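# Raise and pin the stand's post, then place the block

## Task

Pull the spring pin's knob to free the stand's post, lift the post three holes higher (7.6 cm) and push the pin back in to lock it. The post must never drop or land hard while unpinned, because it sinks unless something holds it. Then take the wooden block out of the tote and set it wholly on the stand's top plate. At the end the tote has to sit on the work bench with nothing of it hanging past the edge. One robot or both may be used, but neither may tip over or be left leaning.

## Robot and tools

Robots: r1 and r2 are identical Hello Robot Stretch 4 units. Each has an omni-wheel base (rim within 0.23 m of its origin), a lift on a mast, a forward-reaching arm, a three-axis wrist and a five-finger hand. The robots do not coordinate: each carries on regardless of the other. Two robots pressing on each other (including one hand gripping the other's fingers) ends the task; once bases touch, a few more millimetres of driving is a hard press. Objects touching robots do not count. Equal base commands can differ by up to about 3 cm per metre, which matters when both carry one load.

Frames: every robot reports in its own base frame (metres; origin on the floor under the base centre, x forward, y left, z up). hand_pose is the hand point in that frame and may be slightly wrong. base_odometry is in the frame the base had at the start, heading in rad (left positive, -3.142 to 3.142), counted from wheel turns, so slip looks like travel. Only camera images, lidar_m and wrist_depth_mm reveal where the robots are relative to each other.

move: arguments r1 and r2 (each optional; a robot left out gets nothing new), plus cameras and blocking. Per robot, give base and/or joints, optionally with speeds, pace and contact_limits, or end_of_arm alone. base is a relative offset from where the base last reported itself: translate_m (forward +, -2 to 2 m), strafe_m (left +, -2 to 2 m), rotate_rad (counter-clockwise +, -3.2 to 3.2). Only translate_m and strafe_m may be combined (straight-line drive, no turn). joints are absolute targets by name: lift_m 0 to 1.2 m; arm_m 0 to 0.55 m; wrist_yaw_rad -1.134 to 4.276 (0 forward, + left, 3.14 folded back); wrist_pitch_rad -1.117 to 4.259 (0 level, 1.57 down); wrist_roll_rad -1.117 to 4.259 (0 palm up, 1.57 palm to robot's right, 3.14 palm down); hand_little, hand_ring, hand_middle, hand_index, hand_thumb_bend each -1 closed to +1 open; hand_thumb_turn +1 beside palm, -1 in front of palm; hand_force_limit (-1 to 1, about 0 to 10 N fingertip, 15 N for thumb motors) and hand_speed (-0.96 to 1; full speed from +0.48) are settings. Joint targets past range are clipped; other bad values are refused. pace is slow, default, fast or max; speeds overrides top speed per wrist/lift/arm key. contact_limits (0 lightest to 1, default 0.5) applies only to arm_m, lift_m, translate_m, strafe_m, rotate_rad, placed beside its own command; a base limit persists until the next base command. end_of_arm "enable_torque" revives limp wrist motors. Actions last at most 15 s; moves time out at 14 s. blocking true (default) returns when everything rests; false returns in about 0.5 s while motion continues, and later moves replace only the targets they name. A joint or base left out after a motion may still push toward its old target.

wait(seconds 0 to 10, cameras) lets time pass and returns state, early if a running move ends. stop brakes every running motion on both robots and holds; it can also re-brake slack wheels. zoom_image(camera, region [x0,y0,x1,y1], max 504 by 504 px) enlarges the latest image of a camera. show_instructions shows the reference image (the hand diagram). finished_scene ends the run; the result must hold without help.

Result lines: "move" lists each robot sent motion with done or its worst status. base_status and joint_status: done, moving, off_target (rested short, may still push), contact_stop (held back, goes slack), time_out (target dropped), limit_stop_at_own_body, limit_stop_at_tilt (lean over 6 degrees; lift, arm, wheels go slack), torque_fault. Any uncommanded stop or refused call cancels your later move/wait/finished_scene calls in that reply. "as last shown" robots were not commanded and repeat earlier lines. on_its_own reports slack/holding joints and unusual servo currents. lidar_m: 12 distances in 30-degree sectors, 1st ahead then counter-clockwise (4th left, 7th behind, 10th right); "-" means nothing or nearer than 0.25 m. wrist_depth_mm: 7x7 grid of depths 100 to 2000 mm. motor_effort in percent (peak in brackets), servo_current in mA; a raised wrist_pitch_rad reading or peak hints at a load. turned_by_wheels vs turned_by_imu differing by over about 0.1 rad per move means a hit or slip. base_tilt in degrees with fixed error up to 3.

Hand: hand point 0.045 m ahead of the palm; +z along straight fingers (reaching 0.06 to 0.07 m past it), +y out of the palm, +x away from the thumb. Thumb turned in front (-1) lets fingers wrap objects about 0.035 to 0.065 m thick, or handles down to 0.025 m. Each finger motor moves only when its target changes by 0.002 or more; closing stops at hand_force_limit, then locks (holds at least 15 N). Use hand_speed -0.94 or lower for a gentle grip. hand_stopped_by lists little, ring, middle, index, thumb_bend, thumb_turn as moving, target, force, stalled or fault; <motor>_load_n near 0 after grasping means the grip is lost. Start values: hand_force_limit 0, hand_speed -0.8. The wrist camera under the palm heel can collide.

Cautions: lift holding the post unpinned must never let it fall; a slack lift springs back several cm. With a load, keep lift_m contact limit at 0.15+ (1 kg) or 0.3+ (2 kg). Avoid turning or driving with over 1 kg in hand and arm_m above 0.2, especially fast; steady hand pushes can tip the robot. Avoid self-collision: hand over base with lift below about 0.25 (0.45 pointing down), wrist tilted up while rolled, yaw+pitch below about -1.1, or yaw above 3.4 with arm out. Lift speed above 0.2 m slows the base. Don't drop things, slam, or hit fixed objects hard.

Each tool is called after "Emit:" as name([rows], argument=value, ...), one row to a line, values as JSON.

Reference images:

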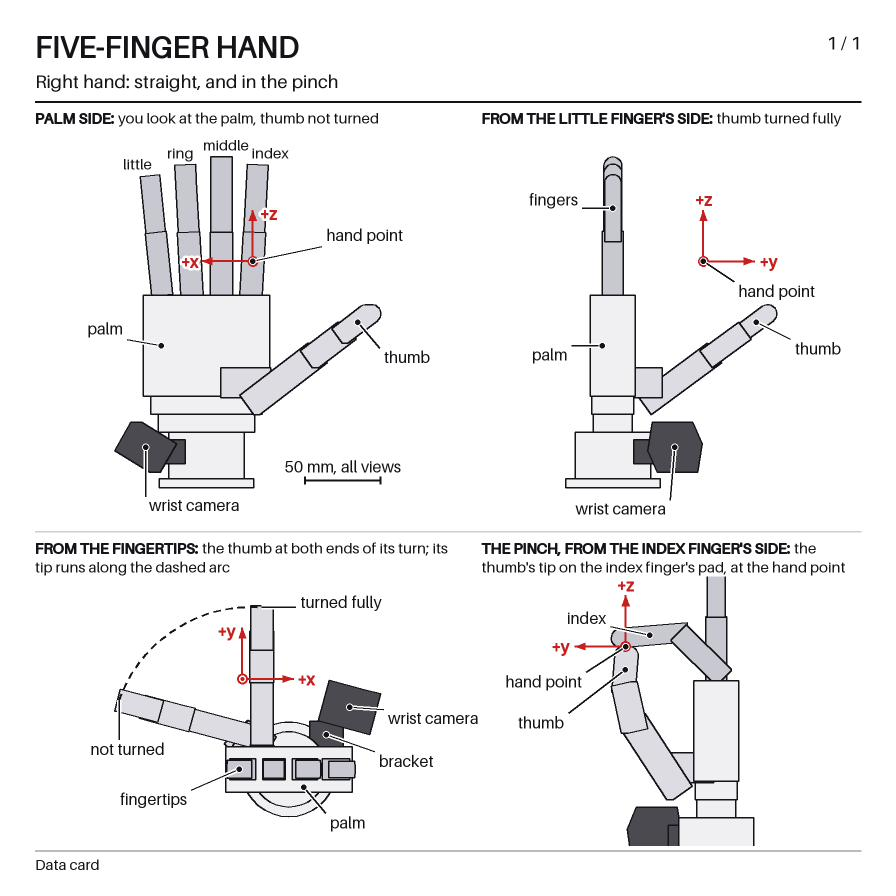

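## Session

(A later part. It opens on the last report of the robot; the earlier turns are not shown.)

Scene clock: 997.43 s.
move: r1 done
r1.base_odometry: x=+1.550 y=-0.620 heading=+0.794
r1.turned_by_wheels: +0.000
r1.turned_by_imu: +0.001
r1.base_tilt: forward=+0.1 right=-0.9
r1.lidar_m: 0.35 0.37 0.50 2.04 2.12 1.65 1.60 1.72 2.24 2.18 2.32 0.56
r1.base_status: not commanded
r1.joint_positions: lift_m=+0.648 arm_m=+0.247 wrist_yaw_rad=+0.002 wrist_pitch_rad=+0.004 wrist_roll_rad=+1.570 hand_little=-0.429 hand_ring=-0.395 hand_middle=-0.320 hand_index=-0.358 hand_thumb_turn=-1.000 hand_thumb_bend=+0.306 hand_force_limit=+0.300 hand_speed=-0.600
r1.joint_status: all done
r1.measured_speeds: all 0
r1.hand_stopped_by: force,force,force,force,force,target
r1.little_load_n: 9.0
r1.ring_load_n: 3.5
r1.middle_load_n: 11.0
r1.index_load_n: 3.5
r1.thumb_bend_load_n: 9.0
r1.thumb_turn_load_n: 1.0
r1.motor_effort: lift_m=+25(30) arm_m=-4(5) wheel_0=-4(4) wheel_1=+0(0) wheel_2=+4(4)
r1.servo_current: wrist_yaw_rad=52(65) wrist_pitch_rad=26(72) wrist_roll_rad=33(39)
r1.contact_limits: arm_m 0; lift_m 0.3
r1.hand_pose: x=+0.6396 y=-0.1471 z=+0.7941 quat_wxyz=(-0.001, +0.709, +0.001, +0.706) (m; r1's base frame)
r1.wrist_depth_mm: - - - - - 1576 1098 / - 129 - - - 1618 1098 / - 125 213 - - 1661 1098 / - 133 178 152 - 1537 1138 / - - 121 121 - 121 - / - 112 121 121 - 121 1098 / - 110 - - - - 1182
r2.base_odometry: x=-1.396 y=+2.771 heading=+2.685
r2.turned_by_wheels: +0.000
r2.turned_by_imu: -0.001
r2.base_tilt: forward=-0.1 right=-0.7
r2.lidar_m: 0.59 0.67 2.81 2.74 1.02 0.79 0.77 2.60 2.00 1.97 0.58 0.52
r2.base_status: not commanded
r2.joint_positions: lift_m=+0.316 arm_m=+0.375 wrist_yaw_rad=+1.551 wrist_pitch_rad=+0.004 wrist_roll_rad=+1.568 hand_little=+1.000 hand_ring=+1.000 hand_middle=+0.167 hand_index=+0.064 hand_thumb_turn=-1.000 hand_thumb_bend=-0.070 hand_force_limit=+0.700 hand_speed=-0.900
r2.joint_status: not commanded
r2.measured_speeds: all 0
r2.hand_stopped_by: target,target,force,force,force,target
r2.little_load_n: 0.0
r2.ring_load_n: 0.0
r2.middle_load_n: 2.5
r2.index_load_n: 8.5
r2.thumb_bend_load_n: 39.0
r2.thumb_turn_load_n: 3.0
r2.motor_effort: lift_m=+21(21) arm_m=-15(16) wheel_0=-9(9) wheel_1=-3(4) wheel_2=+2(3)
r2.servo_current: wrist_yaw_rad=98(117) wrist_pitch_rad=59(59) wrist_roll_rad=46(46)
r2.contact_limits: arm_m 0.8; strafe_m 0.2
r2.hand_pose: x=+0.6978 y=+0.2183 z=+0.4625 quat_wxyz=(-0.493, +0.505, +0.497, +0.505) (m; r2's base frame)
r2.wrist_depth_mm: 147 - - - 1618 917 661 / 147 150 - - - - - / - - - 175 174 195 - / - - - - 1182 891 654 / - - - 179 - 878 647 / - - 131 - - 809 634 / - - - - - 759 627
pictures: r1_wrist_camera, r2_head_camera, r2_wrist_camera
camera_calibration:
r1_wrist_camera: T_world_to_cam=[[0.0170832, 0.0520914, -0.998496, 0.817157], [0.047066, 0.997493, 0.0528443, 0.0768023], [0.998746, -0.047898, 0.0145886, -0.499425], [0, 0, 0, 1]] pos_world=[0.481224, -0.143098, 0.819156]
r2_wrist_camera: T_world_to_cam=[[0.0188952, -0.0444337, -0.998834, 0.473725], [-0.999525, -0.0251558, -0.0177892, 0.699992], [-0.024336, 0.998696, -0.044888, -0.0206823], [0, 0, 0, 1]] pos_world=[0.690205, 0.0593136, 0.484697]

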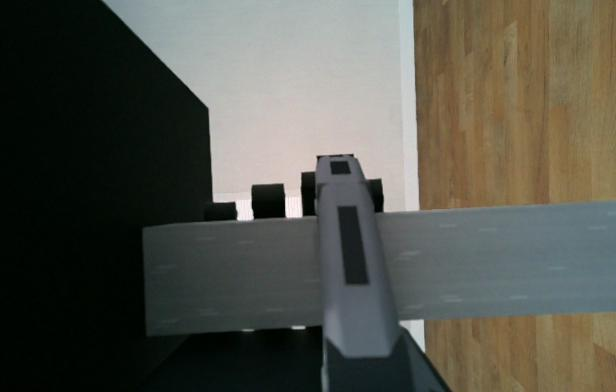

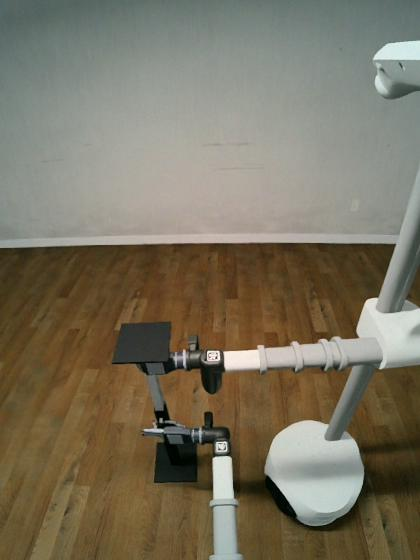

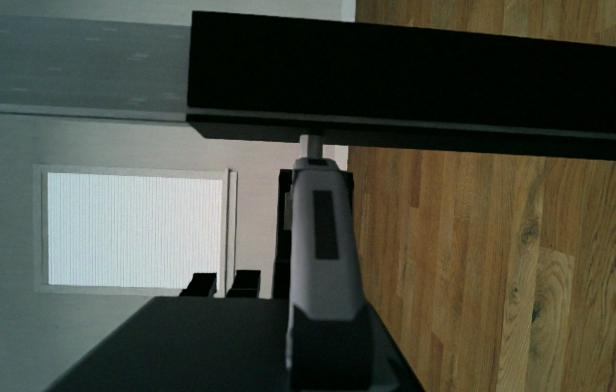

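Emit:
move(r1={"joints": {"lift_m": 0.651}, "pace": "slow", "contact_limits": {"lift_m": 0.3}}, cameras=["r1_wrist_camera"])

Emit:
wait(seconds=0.5)

Emit:
move(r1={"joints": {"lift_m": 0.654}, "pace": "slow", "contact_limits": {"lift_m": 0.3}}, cameras=["r1_wrist_camera"])

Scene clock: 1024.27 s.
move: r1 done
r1.base_odometry: x=+1.550 y=-0.620 heading=+0.794
r1.turned_by_wheels: +0.000
r1.turned_by_imu: +0.001
r1.base_tilt: forward=+0.1 right=-0.9
r1.lidar_m: 0.34 0.37 0.52 2.01 2.15 1.64 1.60 1.73 2.24 2.20 2.33 0.57
r1.base_status: not commanded
r1.joint_positions: lift_m=+0.651 arm_m=+0.247 wrist_yaw_rad=+0.002 wrist_pitch_rad=+0.004 wrist_roll_rad=+1.570 hand_little=-0.429 hand_ring=-0.395 hand_middle=-0.320 hand_index=-0.358 hand_thumb_turn=-1.000 hand_thumb_bend=+0.306 hand_force_limit=+0.300 hand_speed=-0.600
r1.joint_status: all done
r1.measured_speeds: all 0
r1.hand_stopped_by: force,force,force,force,force,target
r1.little_load_n: 9.0
r1.ring_load_n: 3.5
r1.middle_load_n: 11.0
r1.index_load_n: 4.0
r1.thumb_bend_load_n: 9.0
r1.thumb_turn_load_n: 1.0
r1.motor_effort: lift_m=+26(32) arm_m=-4(5) wheel_0=-4(4) wheel_1=+0(1) wheel_2=+4(4)
r1.servo_current: wrist_yaw_rad=39(52) wrist_pitch_rad=39(52) wrist_roll_rad=39(39)
r1.contact_limits: arm_m 0; lift_m 0.3
r1.hand_pose: x=+0.6396 y=-0.1471 z=+0.7971 quat_wxyz=(-0.001, +0.709, +0.001, +0.706) (m; r1's base frame)
r1.wrist_depth_mm: - - - - - 1618 1098 / - 133 - - - 1661 1118 / - 119 196 - - 1661 1138 / - 126 154 152 - 1576 1138 / - - 121 121 - 121 - / - 113 121 121 - 121 1118 / - 112 - - - - 1182
r2: as last shown
r2.base_tilt: forward=-0.1 right=-0.8
r2.lidar_m: 0.58 0.68 2.82 2.74 1.05 0.79 0.77 2.62 2.02 1.97 0.60 0.52
r2.index_load_n: 8.0
r2.thumb_bend_load_n: 39.5
r2.thumb_turn_load_n: 3.5
r2.servo_current: wrist_yaw_rad=104(117) wrist_pitch_rad=65(65) wrist_roll_rad=26(52)
r2.contact_limits: arm_m 0.8; strafe_m 0.2
r2.wrist_depth_mm: 147 - - - 1618 904 661 / 147 150 - - - - - / - - - 175 174 195 - / - - - - 1182 891 647 / - - - 179 - 878 640 / - - 130 - - 820 634 / - - - - - 768 634
pictures: r1_wrist_camera
camera_calibration:
r1_wrist_camera: T_world_to_cam=[[0.0169834, 0.0520946, -0.998498, 0.820202], [0.0470713, 0.997493, 0.0528428, 0.0766424], [0.998747, -0.0478981, 0.0144887, -0.499388], [0, 0, 0, 1]] pos_world=[0.481225, -0.143098, 0.822155]

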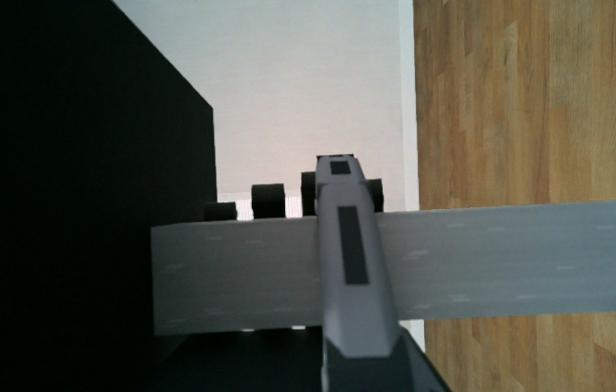

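Scene clock: 1024.77 s.
r1.base_odometry: x=+1.550 y=-0.620 heading=+0.794
r1.turned_by_wheels: +0.000
r1.turned_by_imu: +0.000
r1.base_tilt: forward=+0.2 right=-0.9
r1.lidar_m: 0.35 0.38 0.50 2.03 2.12 1.66 1.60 1.72 2.25 2.19 2.33 0.58
r1.base_status: not commanded
r1.joint_positions: lift_m=+0.651 arm_m=+0.247 wrist_yaw_rad=+0.002 wrist_pitch_rad=+0.004 wrist_roll_rad=+1.570 hand_little=-0.429 hand_ring=-0.395 hand_middle=-0.320 hand_index=-0.358 hand_thumb_turn=-1.000 hand_thumb_bend=+0.306 hand_force_limit=+0.300 hand_speed=-0.600
r1.joint_status: all done
r1.measured_speeds: all 0
r1.hand_stopped_by: force,force,force,force,force,target
r1.little_load_n: 8.5
r1.ring_load_n: 3.5
r1.middle_load_n: 10.5
r1.index_load_n: 4.0
r1.thumb_bend_load_n: 9.0
r1.thumb_turn_load_n: 1.0
r1.motor_effort: lift_m=+25(32) arm_m=-4(5) wheel_0=-4(4) wheel_1=+0(1) wheel_2=+4(4)
r1.servo_current: wrist_yaw_rad=46(52) wrist_pitch_rad=46(52) wrist_roll_rad=33(39)
r1.contact_limits: arm_m 0; lift_m 0.3
r1.hand_pose: x=+0.6396 y=-0.1471 z=+0.7971 quat_wxyz=(-0.001, +0.709, +0.001, +0.706) (m; r1's base frame)
r1.wrist_depth_mm: - - - - - 1576 1118 / - 133 - - - 1576 1118 / - 119 197 - - 1618 1118 / - 126 154 152 - 1537 1118 / - - 121 121 - 121 - / - 113 121 121 - 121 1098 / - 112 - - - - 1182
r2.base_odometry: x=-1.396 y=+2.771 heading=+2.685
r2.turned_by_wheels: +0.000
r2.turned_by_imu: +0.000
r2.base_tilt: forward=+0.0 right=-0.7
r2.lidar_m: 0.56 0.70 2.80 2.74 1.05 0.79 0.77 2.62 2.01 1.97 0.60 0.51
r2.base_status: not commanded
r2.joint_positions: lift_m=+0.316 arm_m=+0.375 wrist_yaw_rad=+1.551 wrist_pitch_rad=+0.004 wrist_roll_rad=+1.568 hand_little=+1.000 hand_ring=+1.000 hand_middle=+0.167 hand_index=+0.064 hand_thumb_turn=-1.000 hand_thumb_bend=-0.070 hand_force_limit=+0.700 hand_speed=-0.900
r2.joint_status: not commanded
r2.measured_speeds: all 0
r2.hand_stopped_by: target,target,force,force,force,target
r2.little_load_n: 0.0
r2.ring_load_n: 0.0
r2.middle_load_n: 2.5
r2.index_load_n: 8.5
r2.thumb_bend_load_n: 39.0
r2.thumb_turn_load_n: 3.5
r2.motor_effort: lift_m=+21(21) arm_m=-15(16) wheel_0=-9(9) wheel_1=-3(4) wheel_2=+2(3)
r2.servo_current: wrist_yaw_rad=104(117) wrist_pitch_rad=59(65) wrist_roll_rad=39(52)
r2.contact_limits: arm_m 0.8; strafe_m 0.2
r2.hand_pose: x=+0.6978 y=+0.2183 z=+0.4625 quat_wxyz=(-0.493, +0.505, +0.497, +0.505) (m; r2's base frame)
r2.wrist_depth_mm: 147 - - - 1618 904 661 / 147 150 - - - - - / - - - 175 174 194 - / - - - - 1182 891 647 / - - - 179 - 878 640 / - - 131 - - 820 634 / - - - - - 768 627
wait: 0.50 s; at rest by 0.27 s
pictures: none

Scene clock: 1025.30 s.
move: r1 done
r1.base_odometry: x=+1.550 y=-0.620 heading=+0.794
r1.turned_by_wheels: +0.000
r1.turned_by_imu: +0.000
r1.base_tilt: forward=+0.0 right=-0.8
r1.lidar_m: 0.35 0.38 0.51 2.04 2.12 1.63 1.60 1.72 2.25 2.20 2.31 0.57
r1.base_status: not commanded
r1.joint_positions: lift_m=+0.653 arm_m=+0.247 wrist_yaw_rad=+0.002 wrist_pitch_rad=+0.004 wrist_roll_rad=+1.570 hand_little=-0.429 hand_ring=-0.395 hand_middle=-0.320 hand_index=-0.358 hand_thumb_turn=-1.000 hand_thumb_bend=+0.306 hand_force_limit=+0.300 hand_speed=-0.600
r1.joint_status: all done
r1.measured_speeds: all 0
r1.hand_stopped_by: force,force,force,force,force,target
r1.little_load_n: 8.5
r1.ring_load_n: 3.5
r1.middle_load_n: 10.5
r1.index_load_n: 6.0
r1.thumb_bend_load_n: 9.5
r1.thumb_turn_load_n: 1.0
r1.motor_effort: lift_m=+29(29) arm_m=-4(5) wheel_0=-4(4) wheel_1=+0(1) wheel_2=+4(4)
r1.servo_current: wrist_yaw_rad=26(65) wrist_pitch_rad=26(52) wrist_roll_rad=26(33)
r1.contact_limits: arm_m 0; lift_m 0.3
r1.hand_pose: x=+0.6396 y=-0.1471 z=+0.7997 quat_wxyz=(-0.001, +0.709, +0.001, +0.706) (m; r1's base frame)
r1.wrist_depth_mm: - - - - - 1537 1078 / - 132 - - - 1618 1118 / - 119 197 - - 1618 1118 / - 126 154 152 - 1537 1118 / - - 121 121 - 122 - / - 113 120 121 - 122 1098 / - 112 - - - - 1205
r2: as last shown
r2.base_tilt: forward=+0.0 right=-0.6
r2.lidar_m: 0.58 0.69 2.81 2.75 1.04 0.80 0.77 2.62 2.00 1.97 0.60 0.52
r2.index_load_n: 8.0
r2.thumb_turn_load_n: 3.0
r2.on_its_own: wrist_yaw_rad is at rest, and its servo_current (111 mA) is outside its rest range (0 to 104 mA)
r2.motor_effort: lift_m=+21(21) arm_m=-15(16) wheel_0=-9(9) wheel_1=-3(3) wheel_2=+2(3)
r2.servo_current: wrist_yaw_rad=111(117) wrist_pitch_rad=52(59) wrist_roll_rad=26(46)
r2.contact_limits: arm_m 0.8; strafe_m 0.2
r2.wrist_depth_mm: 147 - - - 1618 917 661 / 147 150 - - - - - / - - - 175 174 194 - / - - - - 1182 891 640 / - - - 179 - 878 647 / - - 131 - - 809 634 / - - - - - 759 634
pictures: r1_wrist_camera
camera_calibration:
r1_wrist_camera: T_world_to_cam=[[0.0167808, 0.0521011, -0.998501, 0.822899], [0.0470788, 0.997493, 0.0528397, 0.076504], [0.99875, -0.0478949, 0.0142858, -0.49926], [0, 0, 0, 1]] pos_world=[0.481226, -0.143098, 0.824755]

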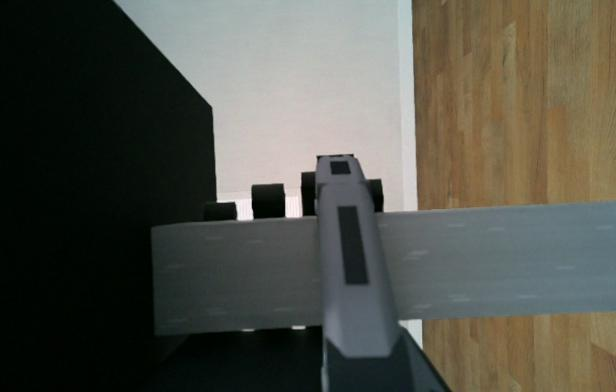

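Emit:
move(r1={"joints": {"lift_m": 0.6565}, "pace": "slow", "contact_limits": {"lift_m": 0.3}}, cameras=["r1_wrist_camera", "r2_head_camera", "r2_wrist_camera"])

Emit:
zoom_image(camera="r2_head_camera", region=[90, 310, 210, 490])

Emit:
zoom_image(camera="r2_wrist_camera", region=[220, 80, 400, 240])

Scene clock: 1033.37 s.
move: r1 done
r1.base_odometry: x=+1.550 y=-0.620 heading=+0.794
r1.turned_by_wheels: +0.000
r1.turned_by_imu: +0.001
r1.base_tilt: forward=+0.2 right=-0.9
r1.lidar_m: 0.36 0.39 0.52 2.01 2.11 1.64 1.61 1.71 2.25 2.19 2.32 3.24
r1.base_status: not commanded
r1.joint_positions: lift_m=+0.656 arm_m=+0.247 wrist_yaw_rad=+0.003 wrist_pitch_rad=+0.005 wrist_roll_rad=+1.570 hand_little=-0.429 hand_ring=-0.395 hand_middle=-0.320 hand_index=-0.358 hand_thumb_turn=-1.000 hand_thumb_bend=+0.306 hand_force_limit=+0.300 hand_speed=-0.600
r1.joint_status: all done
r1.measured_speeds: all 0
r1.hand_stopped_by: force,force,force,force,force,target
r1.little_load_n: 7.0
r1.ring_load_n: 3.0
r1.middle_load_n: 10.5
r1.index_load_n: 5.0
r1.thumb_bend_load_n: 9.5
r1.thumb_turn_load_n: 1.0
r1.motor_effort: lift_m=+29(33) arm_m=-4(5) wheel_0=-4(4) wheel_1=+0(1) wheel_2=+4(4)
r1.servo_current: wrist_yaw_rad=52(59) wrist_pitch_rad=52(52) wrist_roll_rad=26(39)
r1.contact_limits: arm_m 0; lift_m 0.3
r1.hand_pose: x=+0.6396 y=-0.1471 z=+0.8021 quat_wxyz=(-0.001, +0.709, +0.001, +0.705) (m; r1's base frame)
r1.wrist_depth_mm: - - - - - 1618 1098 / - 132 - - - 1576 1098 / - 119 199 - - 1661 1138 / - 126 154 152 - 1537 1118 / - - 121 121 - 121 - / - 113 120 121 - 122 1118 / - 112 - - - - 1182
r2.base_odometry: x=-1.396 y=+2.771 heading=+2.685
r2.turned_by_wheels: +0.000
r2.turned_by_imu: -0.001
r2.base_tilt: forward=-0.1 right=-0.7
r2.lidar_m: 0.58 0.69 2.80 2.74 1.05 0.79 0.77 2.61 2.02 1.95 0.59 0.50
r2.base_status: not commanded
r2.joint_positions: lift_m=+0.316 arm_m=+0.375 wrist_yaw_rad=+1.551 wrist_pitch_rad=+0.004 wrist_roll_rad=+1.568 hand_little=+1.000 hand_ring=+1.000 hand_middle=+0.167 hand_index=+0.064 hand_thumb_turn=-1.000 hand_thumb_bend=-0.070 hand_force_limit=+0.700 hand_speed=-0.900
r2.joint_status: not commanded
r2.measured_speeds: all 0
r2.hand_stopped_by: target,target,force,force,force,target
r2.little_load_n: 0.0
r2.ring_load_n: 0.0
r2.middle_load_n: 2.5
r2.index_load_n: 8.5
r2.thumb_bend_load_n: 39.0
r2.thumb_turn_load_n: 3.5
r2.motor_effort: lift_m=+21(21) arm_m=-15(16) wheel_0=-9(9) wheel_1=-3(4) wheel_2=+2(3)
r2.servo_current: wrist_yaw_rad=98(117) wrist_pitch_rad=39(65) wrist_roll_rad=33(46)
r2.contact_limits: arm_m 0.8; strafe_m 0.2
r2.hand_pose: x=+0.6978 y=+0.2183 z=+0.4625 quat_wxyz=(-0.493, +0.505, +0.497, +0.505) (m; r2's base frame)
r2.wrist_depth_mm: 147 - - - 1618 917 661 / 147 150 - - - - - / - - - 175 174 195 - / - - - - 1182 878 640 / - - - 179 - 878 640 / - - 131 - - 820 640 / - - - - - 768 634
pictures: r1_wrist_camera, r2_head_camera, r2_wrist_camera
camera_calibration:
r1_wrist_camera: T_world_to_cam=[[0.0164816, 0.0521137, -0.998505, 0.825544], [0.0470946, 0.997492, 0.0528382, 0.0763654], [0.998754, -0.047895, 0.013986, -0.499051], [0, 0, 0, 1]] pos_world=[0.481227, -0.143098, 0.827255]
r2_wrist_camera: T_world_to_cam=[[0.0188952, -0.0444337, -0.998834, 0.473725], [-0.999525, -0.0251558, -0.0177892, 0.699992], [-0.024336, 0.998696, -0.044888, -0.0206823], [0, 0, 0, 1]] pos_world=[0.690205, 0.0593136, 0.484697]

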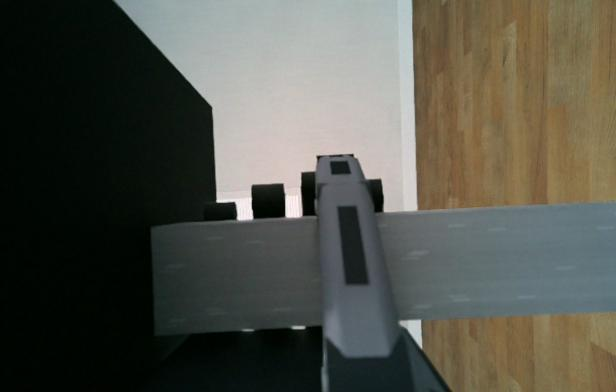

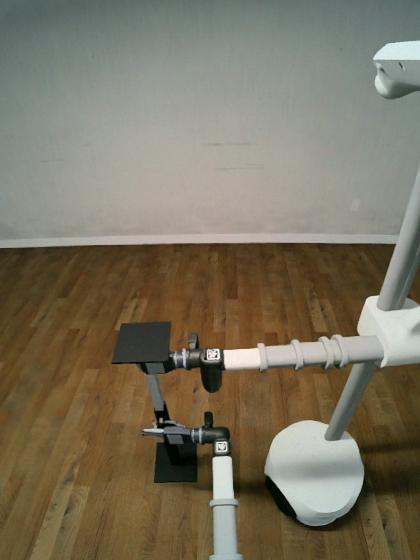

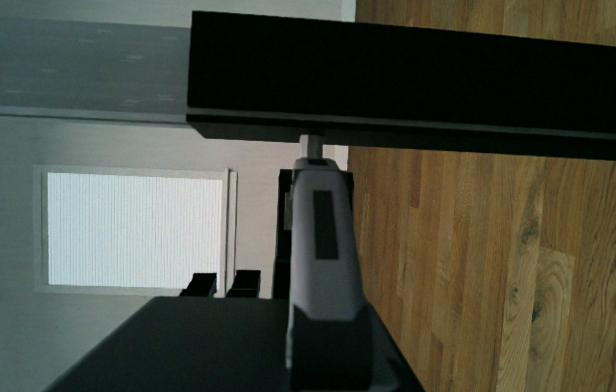

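Scaled by 2.800 from the camera's 420x560 image, which has a finer 1200x1600 frame.

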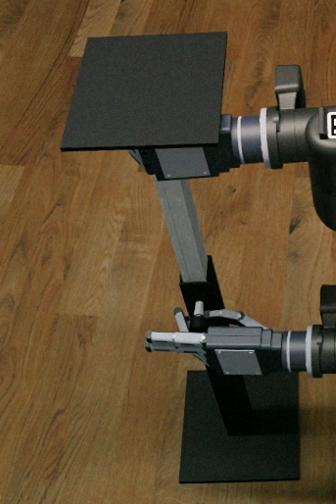

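Scaled by 2.800.

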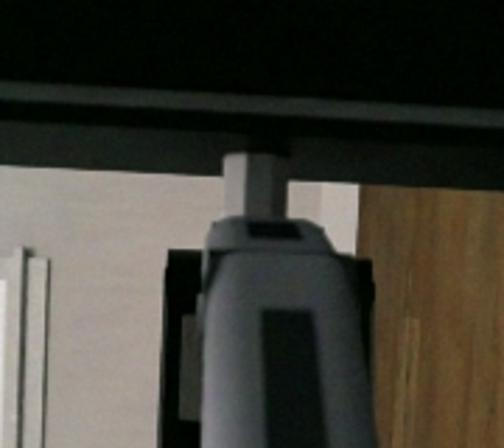

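Emit:
zoom_image(camera="r2_wrist_camera", region=[0, 0, 200, 140])

Emit:
move(r1={"joints": {"lift_m": 0.660}, "pace": "slow", "contact_limits": {"lift_m": 0.3}}, cameras=["r1_wrist_camera", "r2_wrist_camera"])

Emit:
zoom_image(camera="r2_wrist_camera", region=[0, 0, 200, 140])

Scaled by 2.520.

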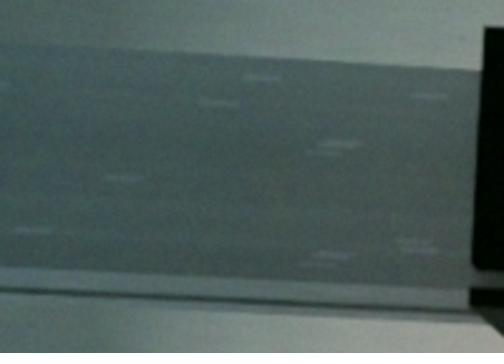

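Scene clock: 1044.30 s.
move: r1 done
r1.base_odometry: x=+1.550 y=-0.620 heading=+0.794
r1.turned_by_wheels: +0.000
r1.turned_by_imu: +0.001
r1.base_tilt: forward=+0.1 right=-0.9
r1.lidar_m: 0.36 0.37 0.51 2.03 2.13 1.65 1.60 1.72 2.24 2.20 2.33 0.56
r1.base_status: not commanded
r1.joint_positions: lift_m=+0.659 arm_m=+0.247 wrist_yaw_rad=+0.003 wrist_pitch_rad=+0.005 wrist_roll_rad=+1.570 hand_little=-0.429 hand_ring=-0.395 hand_middle=-0.320 hand_index=-0.358 hand_thumb_turn=-1.000 hand_thumb_bend=+0.306 hand_force_limit=+0.300 hand_speed=-0.600
r1.joint_status: all done
r1.measured_speeds: all 0
r1.hand_stopped_by: force,force,force,force,force,target
r1.little_load_n: 7.5
r1.ring_load_n: 3.0
r1.middle_load_n: 10.5
r1.index_load_n: 5.0
r1.thumb_bend_load_n: 9.0
r1.thumb_turn_load_n: 1.0
r1.motor_effort: lift_m=+29(33) arm_m=-4(5) wheel_0=-4(4) wheel_1=+0(1) wheel_2=+4(4)
r1.servo_current: wrist_yaw_rad=39(65) wrist_pitch_rad=39(46) wrist_roll_rad=33(46)
r1.contact_limits: arm_m 0; lift_m 0.3
r1.hand_pose: x=+0.6396 y=-0.1470 z=+0.8057 quat_wxyz=(-0.001, +0.709, +0.001, +0.705) (m; r1's base frame)
r1.wrist_depth_mm: - - - - - 1618 1118 / - 132 - - - 1618 1098 / - 119 198 - - 1661 1098 / - 126 154 152 - 1618 1138 / - - 121 121 - 122 - / - 113 120 121 - 122 1118 / - 112 - - - - 1182
r2: as last shown
r2.lidar_m: 0.57 0.71 2.81 2.74 1.03 0.79 0.77 2.64 2.03 1.97 0.60 0.51
r2.motor_effort: lift_m=+21(21) arm_m=-15(15) wheel_0=-9(9) wheel_1=-3(3) wheel_2=+2(3)
r2.servo_current: wrist_yaw_rad=98(117) wrist_pitch_rad=52(65) wrist_roll_rad=39(46)
r2.contact_limits: arm_m 0.8; strafe_m 0.2
r2.wrist_depth_mm: 147 - - - 1618 917 661 / 147 150 - - - - - / - - - 176 174 195 - / - - - - 1160 891 647 / - - - 179 - 878 640 / - - 131 - - 820 634 / - - - - - 759 627
pictures: r1_wrist_camera, r2_wrist_camera
camera_calibration:
r1_wrist_camera: T_world_to_cam=[[0.0163767, 0.0521157, -0.998507, 0.829091], [0.0470002, 0.997497, 0.0528338, 0.0762301], [0.998761, -0.0477953, 0.0138862, -0.499006], [0, 0, 0, 1]] pos_world=[0.481227, -0.143098, 0.830754]
r2_wrist_camera: T_world_to_cam=[[0.0188952, -0.0444337, -0.998834, 0.473725], [-0.999525, -0.0251558, -0.0177892, 0.699992], [-0.024336, 0.998696, -0.044888, -0.0206823], [0, 0, 0, 1]] pos_world=[0.690205, 0.0593136, 0.484697]

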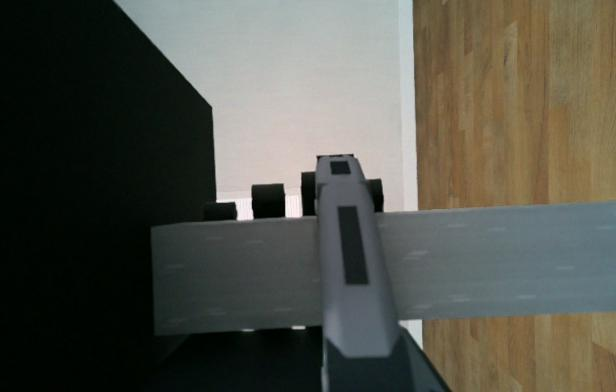

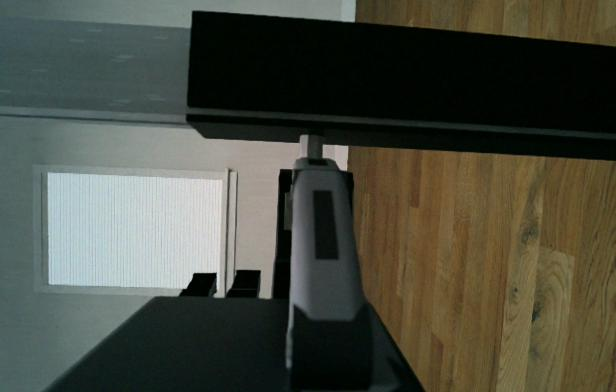

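Scaled by 2.520.

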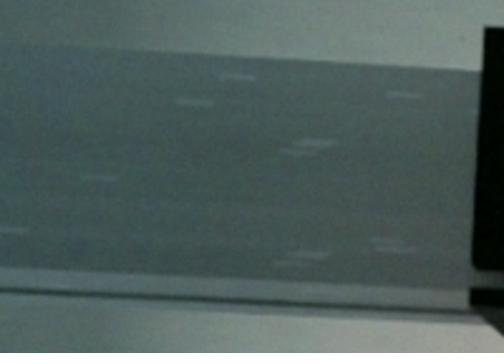

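Emit:
move(r1={"joints": {"lift_m": 0.715}, "speeds": {"lift_m": 0.04}, "contact_limits": {"lift_m": 0.35}}, cameras=["r1_wrist_camera", "r2_wrist_camera", "r2_head_camera"])

Emit:
zoom_image(camera="r2_wrist_camera", region=[0, 0, 200, 140])

Emit:
zoom_image(camera="r2_head_camera", region=[90, 290, 210, 490])

Scene clock: 1071.73 s.
move: r1 done
r1.base_odometry: x=+1.550 y=-0.620 heading=+0.794
r1.turned_by_wheels: +0.000
r1.turned_by_imu: +0.002
r1.base_tilt: forward=+0.1 right=-0.8
r1.lidar_m: 0.35 0.37 0.51 2.02 2.12 1.64 1.61 1.72 2.24 2.19 2.32 0.57
r1.base_status: not commanded
r1.joint_positions: lift_m=+0.714 arm_m=+0.247 wrist_yaw_rad=+0.003 wrist_pitch_rad=+0.005 wrist_roll_rad=+1.570 hand_little=-0.429 hand_ring=-0.395 hand_middle=-0.320 hand_index=-0.358 hand_thumb_turn=-1.000 hand_thumb_bend=+0.306 hand_force_limit=+0.300 hand_speed=-0.600
r1.joint_status: all done
r1.measured_speeds: all 0
r1.hand_stopped_by: force,force,force,force,force,target
r1.little_load_n: 5.0
r1.ring_load_n: 0.5
r1.middle_load_n: 10.5
r1.index_load_n: 3.0
r1.thumb_bend_load_n: 9.0
r1.thumb_turn_load_n: 1.0
r1.motor_effort: lift_m=+27(39) arm_m=-4(5) wheel_0=-4(4) wheel_1=+0(1) wheel_2=+4(5)
r1.servo_current: wrist_yaw_rad=46(59) wrist_pitch_rad=46(59) wrist_roll_rad=33(39)
r1.contact_limits: arm_m 0; lift_m 0.35
r1.hand_pose: x=+0.6397 y=-0.1470 z=+0.8607 quat_wxyz=(-0.001, +0.709, +0.001, +0.705) (m; r1's base frame)
r1.wrist_depth_mm: - - - - - 1708 1182 / - 132 - - - 1708 1205 / - 119 198 - - 1756 1205 / - 126 154 151 - 1661 1205 / - - 120 121 - 122 - / - 113 120 120 - 121 1205 / - 112 - - - - 1281
r2: as last shown
r2.lidar_m: 0.57 0.69 2.79 2.75 1.03 0.79 0.78 2.62 2.01 1.96 0.61 0.51
r2.middle_load_n: 3.0
r2.on_its_own: wrist_yaw_rad is at rest, and its servo_current (111 mA) is outside its rest range (0 to 104 mA)
r2.motor_effort: lift_m=+21(21) arm_m=-15(16) wheel_0=-9(9) wheel_1=-3(3) wheel_2=+2(3)
r2.servo_current: wrist_yaw_rad=111(117) wrist_pitch_rad=59(65) wrist_roll_rad=39(52)
r2.contact_limits: arm_m 0.8; strafe_m 0.2
r2.wrist_depth_mm: 147 - - - 1618 904 661 / 147 150 - - - - - / - - - 175 174 195 - / - - - - 1182 878 647 / - - - 179 - 878 640 / - - 131 - - 820 634 / - - - - - 759 634
pictures: r1_wrist_camera, r2_head_camera, r2_wrist_camera
camera_calibration:
r1_wrist_camera: T_world_to_cam=[[0.0160672, 0.0521287, -0.998511, 0.884257], [0.0468165, 0.997506, 0.0528295, 0.0733123], [0.998774, -0.0475957, 0.0135866, -0.49948], [0, 0, 0, 1]] pos_world=[0.481228, -0.142998, 0.885854]
r2_wrist_camera: T_world_to_cam=[[0.0188952, -0.0444337, -0.998834, 0.473725], [-0.999525, -0.0251558, -0.0177892, 0.699992], [-0.024336, 0.998696, -0.044888, -0.0206823], [0, 0, 0, 1]] pos_world=[0.690205, 0.0593136, 0.484697]

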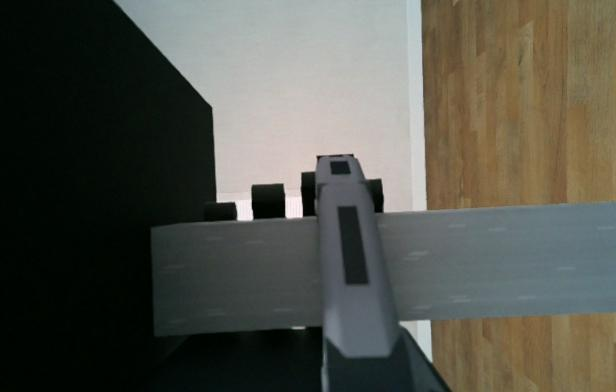

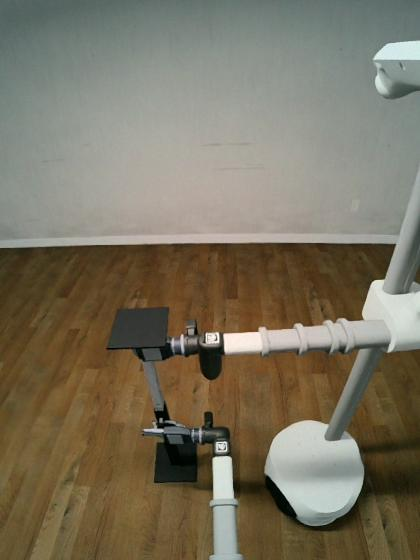

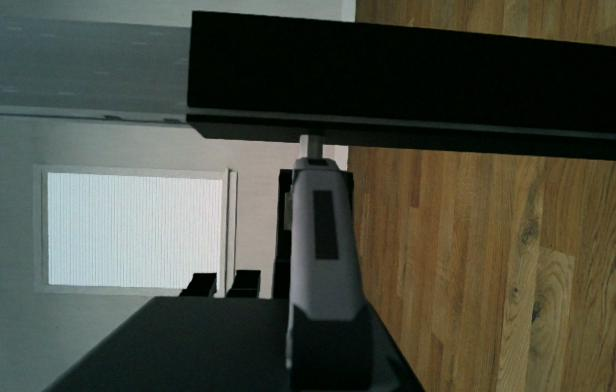

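Scaled by 2.520.

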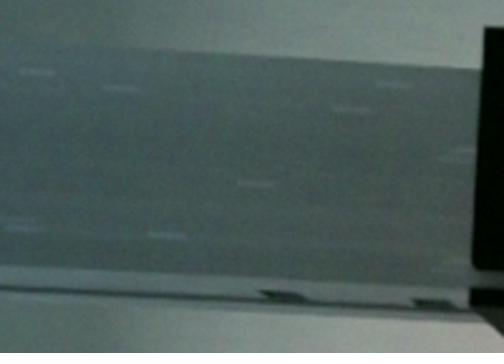

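Scaled by 2.520 from the camera's 420x560 image, which has a finer 1200x1600 frame.

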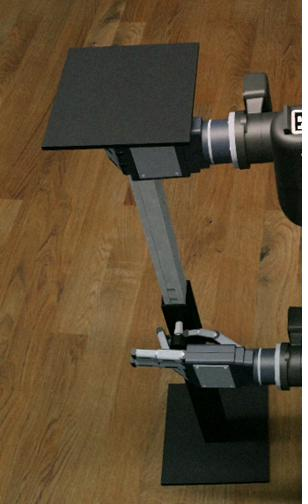

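Emit:
move(r2={"joints": {"hand_speed": 0.0, "hand_index": 0.5, "hand_middle": 0.5, "hand_thumb_bend": 0.25}})

Emit:
move(r2={"base": {"strafe_m": -0.02}}, cameras=["r2_wrist_camera", "r2_head_camera"])

Emit:
zoom_image(camera="r2_wrist_camera", region=[60, 0, 400, 240])

Scene clock: 1094.40 s.
move: r2 done
r1: as last shown
r1.turned_by_imu: +0.001
r1.base_tilt: forward=+0.1 right=-0.9
r1.lidar_m: 0.36 0.38 0.51 2.01 2.13 1.65 1.61 1.72 2.24 2.19 2.32 0.56
r1.index_load_n: 2.5
r1.thumb_turn_load_n: 0.5
r1.motor_effort: lift_m=+27(28) arm_m=-5(5) wheel_0=-4(4) wheel_1=+0(1) wheel_2=+4(4)
r1.servo_current: wrist_yaw_rad=52(59) wrist_pitch_rad=26(52) wrist_roll_rad=33(39)
r1.contact_limits: arm_m 0; lift_m 0.35
r1.wrist_depth_mm: - - - - - 1708 1205 / - 132 - - - 1708 1205 / - 119 199 - - 1756 1205 / - 126 154 152 - 1708 1229 / - - 120 121 - 121 - / - 113 120 120 - 121 1182 / - 112 - - - - 1281
r2.base_odometry: x=-1.396 y=+2.771 heading=+2.685
r2.turned_by_wheels: +0.000
r2.turned_by_imu: -0.001
r2.base_tilt: forward=-0.2 right=-0.7
r2.lidar_m: 0.57 0.69 2.81 2.76 1.04 0.78 0.78 2.64 2.02 1.96 0.60 0.52
r2.base_status: not commanded
r2.joint_positions: lift_m=+0.316 arm_m=+0.374 wrist_yaw_rad=+1.566 wrist_pitch_rad=+0.004 wrist_roll_rad=+1.568 hand_little=+1.000 hand_ring=+1.000 hand_middle=+0.500 hand_index=+0.500 hand_thumb_turn=-1.000 hand_thumb_bend=+0.250 hand_force_limit=+0.700 hand_speed=+0.000
r2.joint_status: all done
r2.measured_speeds: all 0
r2.hand_stopped_by: target,target,target,target,target,target
r2.little_load_n: 0.0
r2.ring_load_n: 0.0
r2.middle_load_n: 0.5
r2.index_load_n: 0.0
r2.thumb_bend_load_n: 1.0
r2.thumb_turn_load_n: 0.0
r2.motor_effort: lift_m=+21(21) arm_m=-7(16) wheel_0=-7(9) wheel_1=-3(4) wheel_2=-2(3)
r2.servo_current: wrist_yaw_rad=46(104) wrist_pitch_rad=52(59) wrist_roll_rad=46(52)
r2.contact_limits: arm_m 0.8; strafe_m 0.2
r2.hand_pose: x=+0.6938 y=+0.2207 z=+0.4625 quat_wxyz=(-0.497, +0.502, +0.501, +0.501) (m; r2's base frame)
r2.wrist_depth_mm: 140 143 - - - - - / 158 144 142 - - - - / - - - - 1308 842 621 / - - - - - 891 647 / - - - - - 891 647 / - - 131 - - 831 640 / - - - - - 778 634
pictures: none

Scene clock: 1095.23 s.
move: r2 done
r1: as last shown
r1.turned_by_imu: +0.000
r1.base_tilt: forward=+0.0 right=-0.9
r1.lidar_m: 0.35 0.36 0.47 0.71 2.13 1.62 1.59 1.73 2.26 2.19 2.34 0.55
r1.middle_load_n: 11.0
r1.index_load_n: 3.0
r1.motor_effort: lift_m=+27(28) arm_m=-5(5) wheel_0=-4(4) wheel_1=+0(0) wheel_2=+4(4)
r1.servo_current: wrist_yaw_rad=46(52) wrist_pitch_rad=39(52) wrist_roll_rad=26(39)
r1.contact_limits: arm_m 0; lift_m 0.35
r1.wrist_depth_mm: - - - - - 1708 1160 / - 132 - - - 1708 1160 / - 119 198 - - 1756 1205 / - 126 154 151 - 1708 1229 / - - 120 121 - 121 - / - 113 120 120 - 121 1182 / - 112 - - - - 1281
r2.base_odometry: x=-1.387 y=+2.789 heading=+2.685
r2.turned_by_wheels: +0.000
r2.turned_by_imu: +0.000
r2.base_tilt: forward=+0.0 right=-0.7
r2.lidar_m: 0.57 0.70 2.84 2.76 1.05 0.80 0.78 2.59 1.99 1.95 0.59 0.51
r2.base_status: done
r2.joint_positions: lift_m=+0.316 arm_m=+0.374 wrist_yaw_rad=+1.568 wrist_pitch_rad=+0.004 wrist_roll_rad=+1.568 hand_little=+1.000 hand_ring=+1.000 hand_middle=+0.500 hand_index=+0.500 hand_thumb_turn=-1.000 hand_thumb_bend=+0.250 hand_force_limit=+0.700 hand_speed=+0.000
r2.joint_status: not commanded
r2.measured_speeds: all 0
r2.hand_stopped_by: target,target,target,target,target,target
r2.little_load_n: 0.0
r2.ring_load_n: 0.0
r2.middle_load_n: 0.0
r2.index_load_n: 0.0
r2.thumb_bend_load_n: 0.0
r2.thumb_turn_load_n: 0.0
r2.motor_effort: lift_m=+21(21) arm_m=-8(8) wheel_0=+4(12) wheel_1=+0(10) wheel_2=+0(6)
r2.servo_current: wrist_yaw_rad=26(46) wrist_pitch_rad=52(65) wrist_roll_rad=33(52)
r2.contact_limits: arm_m 0.8
r2.hand_pose: x=+0.6934 y=+0.2210 z=+0.4625 quat_wxyz=(-0.498, +0.501, +0.501, +0.500) (m; r2's base frame)
r2.wrist_depth_mm: 158 161 - - - 854 654 / 158 161 160 - - - - / - - - 182 1205 788 621 / - - - - - 891 647 / - - - - - 878 647 / - - 131 - - 831 640 / - - - - - 778 634
pictures: r2_head_camera, r2_wrist_camera
camera_calibration:
r2_wrist_camera: T_world_to_cam=[[0.0196796, -0.0440889, -0.998834, 0.473307], [-0.998922, -0.0428654, -0.0177893, 0.699168], [-0.0420311, 0.998108, -0.0448849, -0.0110413], [0, 0, 0, 1]] pos_world=[0.688637, 0.0618581, 0.484697]

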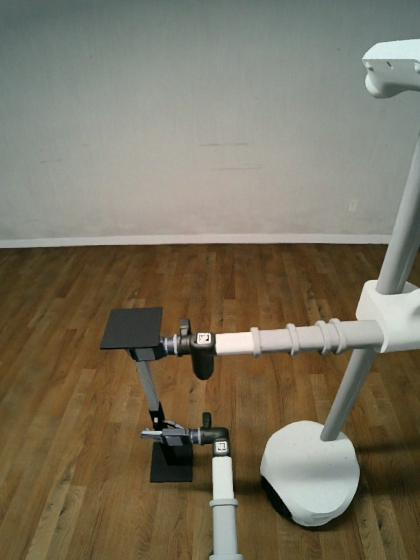

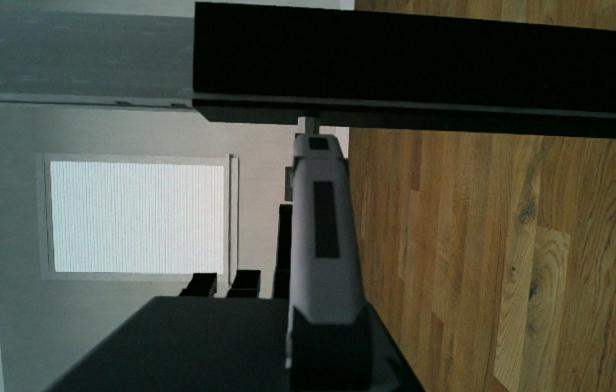

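Scaled by 1.482.

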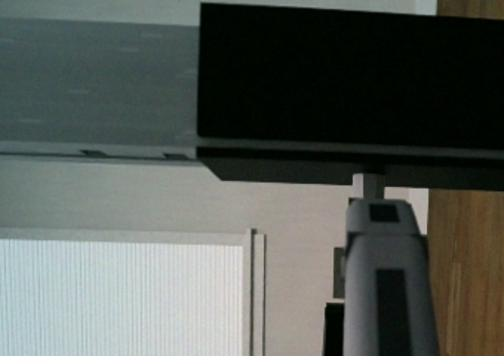

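Emit:
move(r2={"joints": {"arm_m": 0.335}}, cameras=["r2_wrist_camera"])

Emit:
zoom_image(camera="r2_wrist_camera", region=[240, 0, 360, 130])

Emit:
move(r1={"joints": {"lift_m": 0.724}, "speeds": {"lift_m": 0.03}, "contact_limits": {"lift_m": 0.35}}, cameras=["r2_wrist_camera"])

Emit:
zoom_image(camera="r2_wrist_camera", region=[240, 0, 360, 130])

Scene clock: 1108.73 s.
move: r2 done
r1: as last shown
r1.turned_by_imu: +0.001
r1.base_tilt: forward=+0.1 right=-0.9
r1.lidar_m: 0.35 0.36 0.49 0.71 2.12 1.64 1.60 1.73 2.25 2.21 2.32 0.56
r1.little_load_n: 4.5
r1.middle_load_n: 10.5
r1.index_load_n: 2.5
r1.thumb_turn_load_n: 1.0
r1.servo_current: wrist_yaw_rad=59(59) wrist_pitch_rad=39(52) wrist_roll_rad=26(39)
r1.contact_limits: arm_m 0; lift_m 0.35
r1.wrist_depth_mm: - - - - - 1708 1160 / - 132 - - - 1708 1182 / - 119 198 - - 1808 1205 / - 126 154 152 - 1661 1205 / - - 121 121 - 121 - / - 113 120 120 - 121 1182 / - 112 - - - - 1281
r2.base_odometry: x=-1.387 y=+2.789 heading=+2.685
r2.turned_by_wheels: +0.000
r2.turned_by_imu: -0.001
r2.base_tilt: forward=-0.1 right=-0.7
r2.lidar_m: 0.58 0.69 2.83 2.77 1.05 0.80 0.77 2.59 1.99 1.95 0.61 0.51
r2.base_status: not commanded
r2.joint_positions: lift_m=+0.316 arm_m=+0.335 wrist_yaw_rad=+1.568 wrist_pitch_rad=+0.004 wrist_roll_rad=+1.568 hand_little=+1.000 hand_ring=+1.000 hand_middle=+0.500 hand_index=+0.500 hand_thumb_turn=-1.000 hand_thumb_bend=+0.250 hand_force_limit=+0.700 hand_speed=+0.000
r2.joint_status: all done
r2.measured_speeds: all 0
r2.hand_stopped_by: target,target,target,target,target,target
r2.little_load_n: 0.0
r2.ring_load_n: 0.0
r2.middle_load_n: 0.0
r2.index_load_n: 0.0
r2.thumb_bend_load_n: 0.0
r2.thumb_turn_load_n: 0.0
r2.motor_effort: lift_m=+21(21) arm_m=-8(14) wheel_0=+4(4) wheel_1=+0(1) wheel_2=+0(0)
r2.servo_current: wrist_yaw_rad=46(52) wrist_pitch_rad=59(65) wrist_roll_rad=33(52)
r2.hand_pose: x=+0.6544 y=+0.2210 z=+0.4625 quat_wxyz=(-0.498, +0.501, +0.501, +0.500) (m; r2's base frame)
r2.wrist_depth_mm: - - 190 175 173 172 - / - - - - 1430 904 654 / - - - - 1430 904 654 / - - - - - 891 654 / - - - - - 878 640 / - - 131 - - 831 634 / - - - - - 768 634
pictures: r2_wrist_camera
camera_calibration:
r2_wrist_camera: T_world_to_cam=[[0.0196796, -0.0440889, -0.998834, 0.474074], [-0.998922, -0.0428654, -0.0177893, 0.66021], [-0.0420311, 0.998108, -0.0448849, -0.0126806], [0, 0, 0, 1]] pos_world=[0.649637, 0.0618581, 0.484697]

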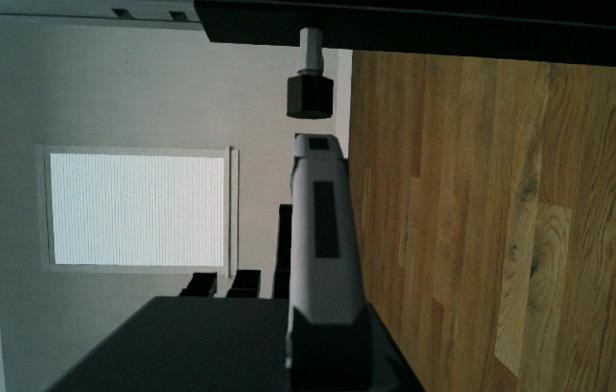

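Scaled by 3.877.

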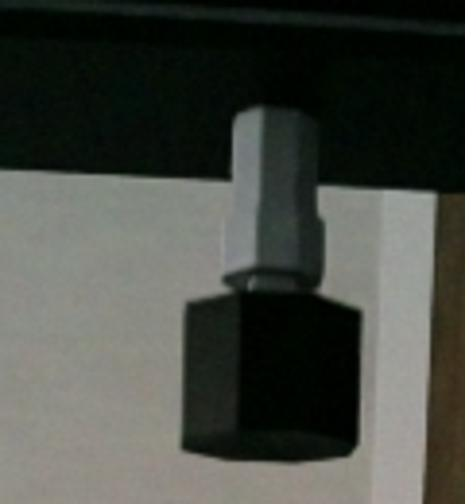

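Scene clock: 1109.43 s.
move: r1 done
r1.base_odometry: x=+1.550 y=-0.620 heading=+0.794
r1.turned_by_wheels: +0.000
r1.turned_by_imu: +0.000
r1.base_tilt: forward=+0.1 right=-0.8
r1.lidar_m: 0.34 0.35 0.50 0.69 2.14 1.62 1.60 1.71 2.24 2.19 2.33 0.57
r1.base_status: not commanded
r1.joint_positions: lift_m=+0.723 arm_m=+0.247 wrist_yaw_rad=+0.003 wrist_pitch_rad=+0.005 wrist_roll_rad=+1.570 hand_little=-0.429 hand_ring=-0.395 hand_middle=-0.320 hand_index=-0.358 hand_thumb_turn=-1.000 hand_thumb_bend=+0.306 hand_force_limit=+0.300 hand_speed=-0.600
r1.joint_status: all done
r1.measured_speeds: all 0
r1.hand_stopped_by: force,force,force,force,force,target
r1.little_load_n: 4.5
r1.ring_load_n: 0.5
r1.middle_load_n: 10.5
r1.index_load_n: 4.5
r1.thumb_bend_load_n: 9.0
r1.thumb_turn_load_n: 1.0
r1.motor_effort: lift_m=+29(32) arm_m=-4(5) wheel_0=-4(4) wheel_1=+0(0) wheel_2=+4(4)
r1.servo_current: wrist_yaw_rad=52(65) wrist_pitch_rad=33(46) wrist_roll_rad=26(39)
r1.contact_limits: arm_m 0; lift_m 0.35
r1.hand_pose: x=+0.6397 y=-0.1470 z=+0.8695 quat_wxyz=(-0.001, +0.709, +0.001, +0.705) (m; r1's base frame)
r1.wrist_depth_mm: - - - - - 1756 1182 / - 133 - - - 1756 1205 / - 119 200 - - 1708 1182 / - 126 155 152 - 1708 1229 / - - 120 121 - 122 - / - 114 120 120 - 121 1160 / - 112 - - - - 1281
r2: as last shown
r2.turned_by_imu: +0.000
r2.lidar_m: 0.58 0.70 2.81 2.77 1.03 0.79 0.78 2.61 2.00 1.96 0.60 0.51
r2.motor_effort: lift_m=+21(21) arm_m=-7(8) wheel_0=+4(4) wheel_1=+0(0) wheel_2=+0(1)
r2.servo_current: wrist_yaw_rad=39(59) wrist_pitch_rad=52(59) wrist_roll_rad=26(46)
r2.wrist_depth_mm: - - 190 175 173 172 - / - - - - 1430 904 654 / - - - - 1430 891 654 / - - - - - 904 647 / - - - - - 878 640 / - - 131 - - 831 647 / - - - - - 768 634
pictures: r2_wrist_camera
camera_calibration:
r2_wrist_camera: T_world_to_cam=[[0.0196796, -0.0440889, -0.998834, 0.474074], [-0.998922, -0.0428654, -0.0177893, 0.66021], [-0.0420311, 0.998108, -0.0448849, -0.0126806], [0, 0, 0, 1]] pos_world=[0.649637, 0.0618581, 0.484697]

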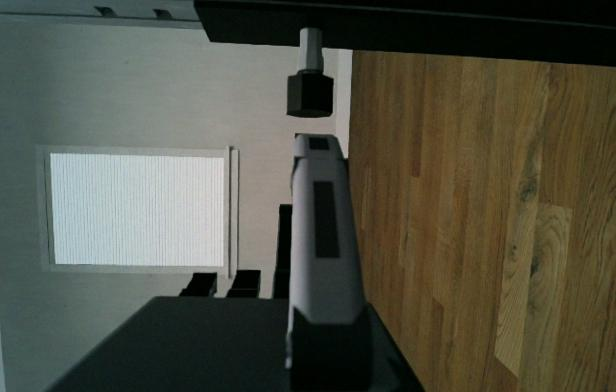

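Scaled by 3.877.

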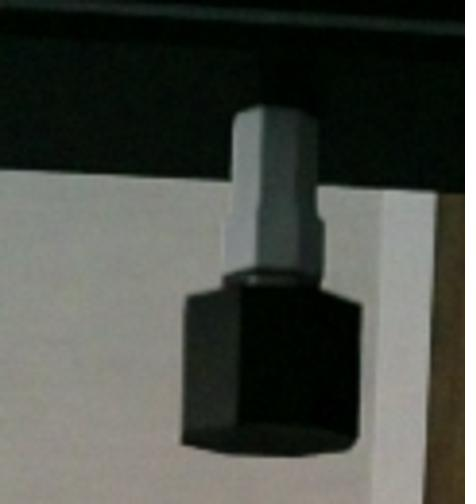

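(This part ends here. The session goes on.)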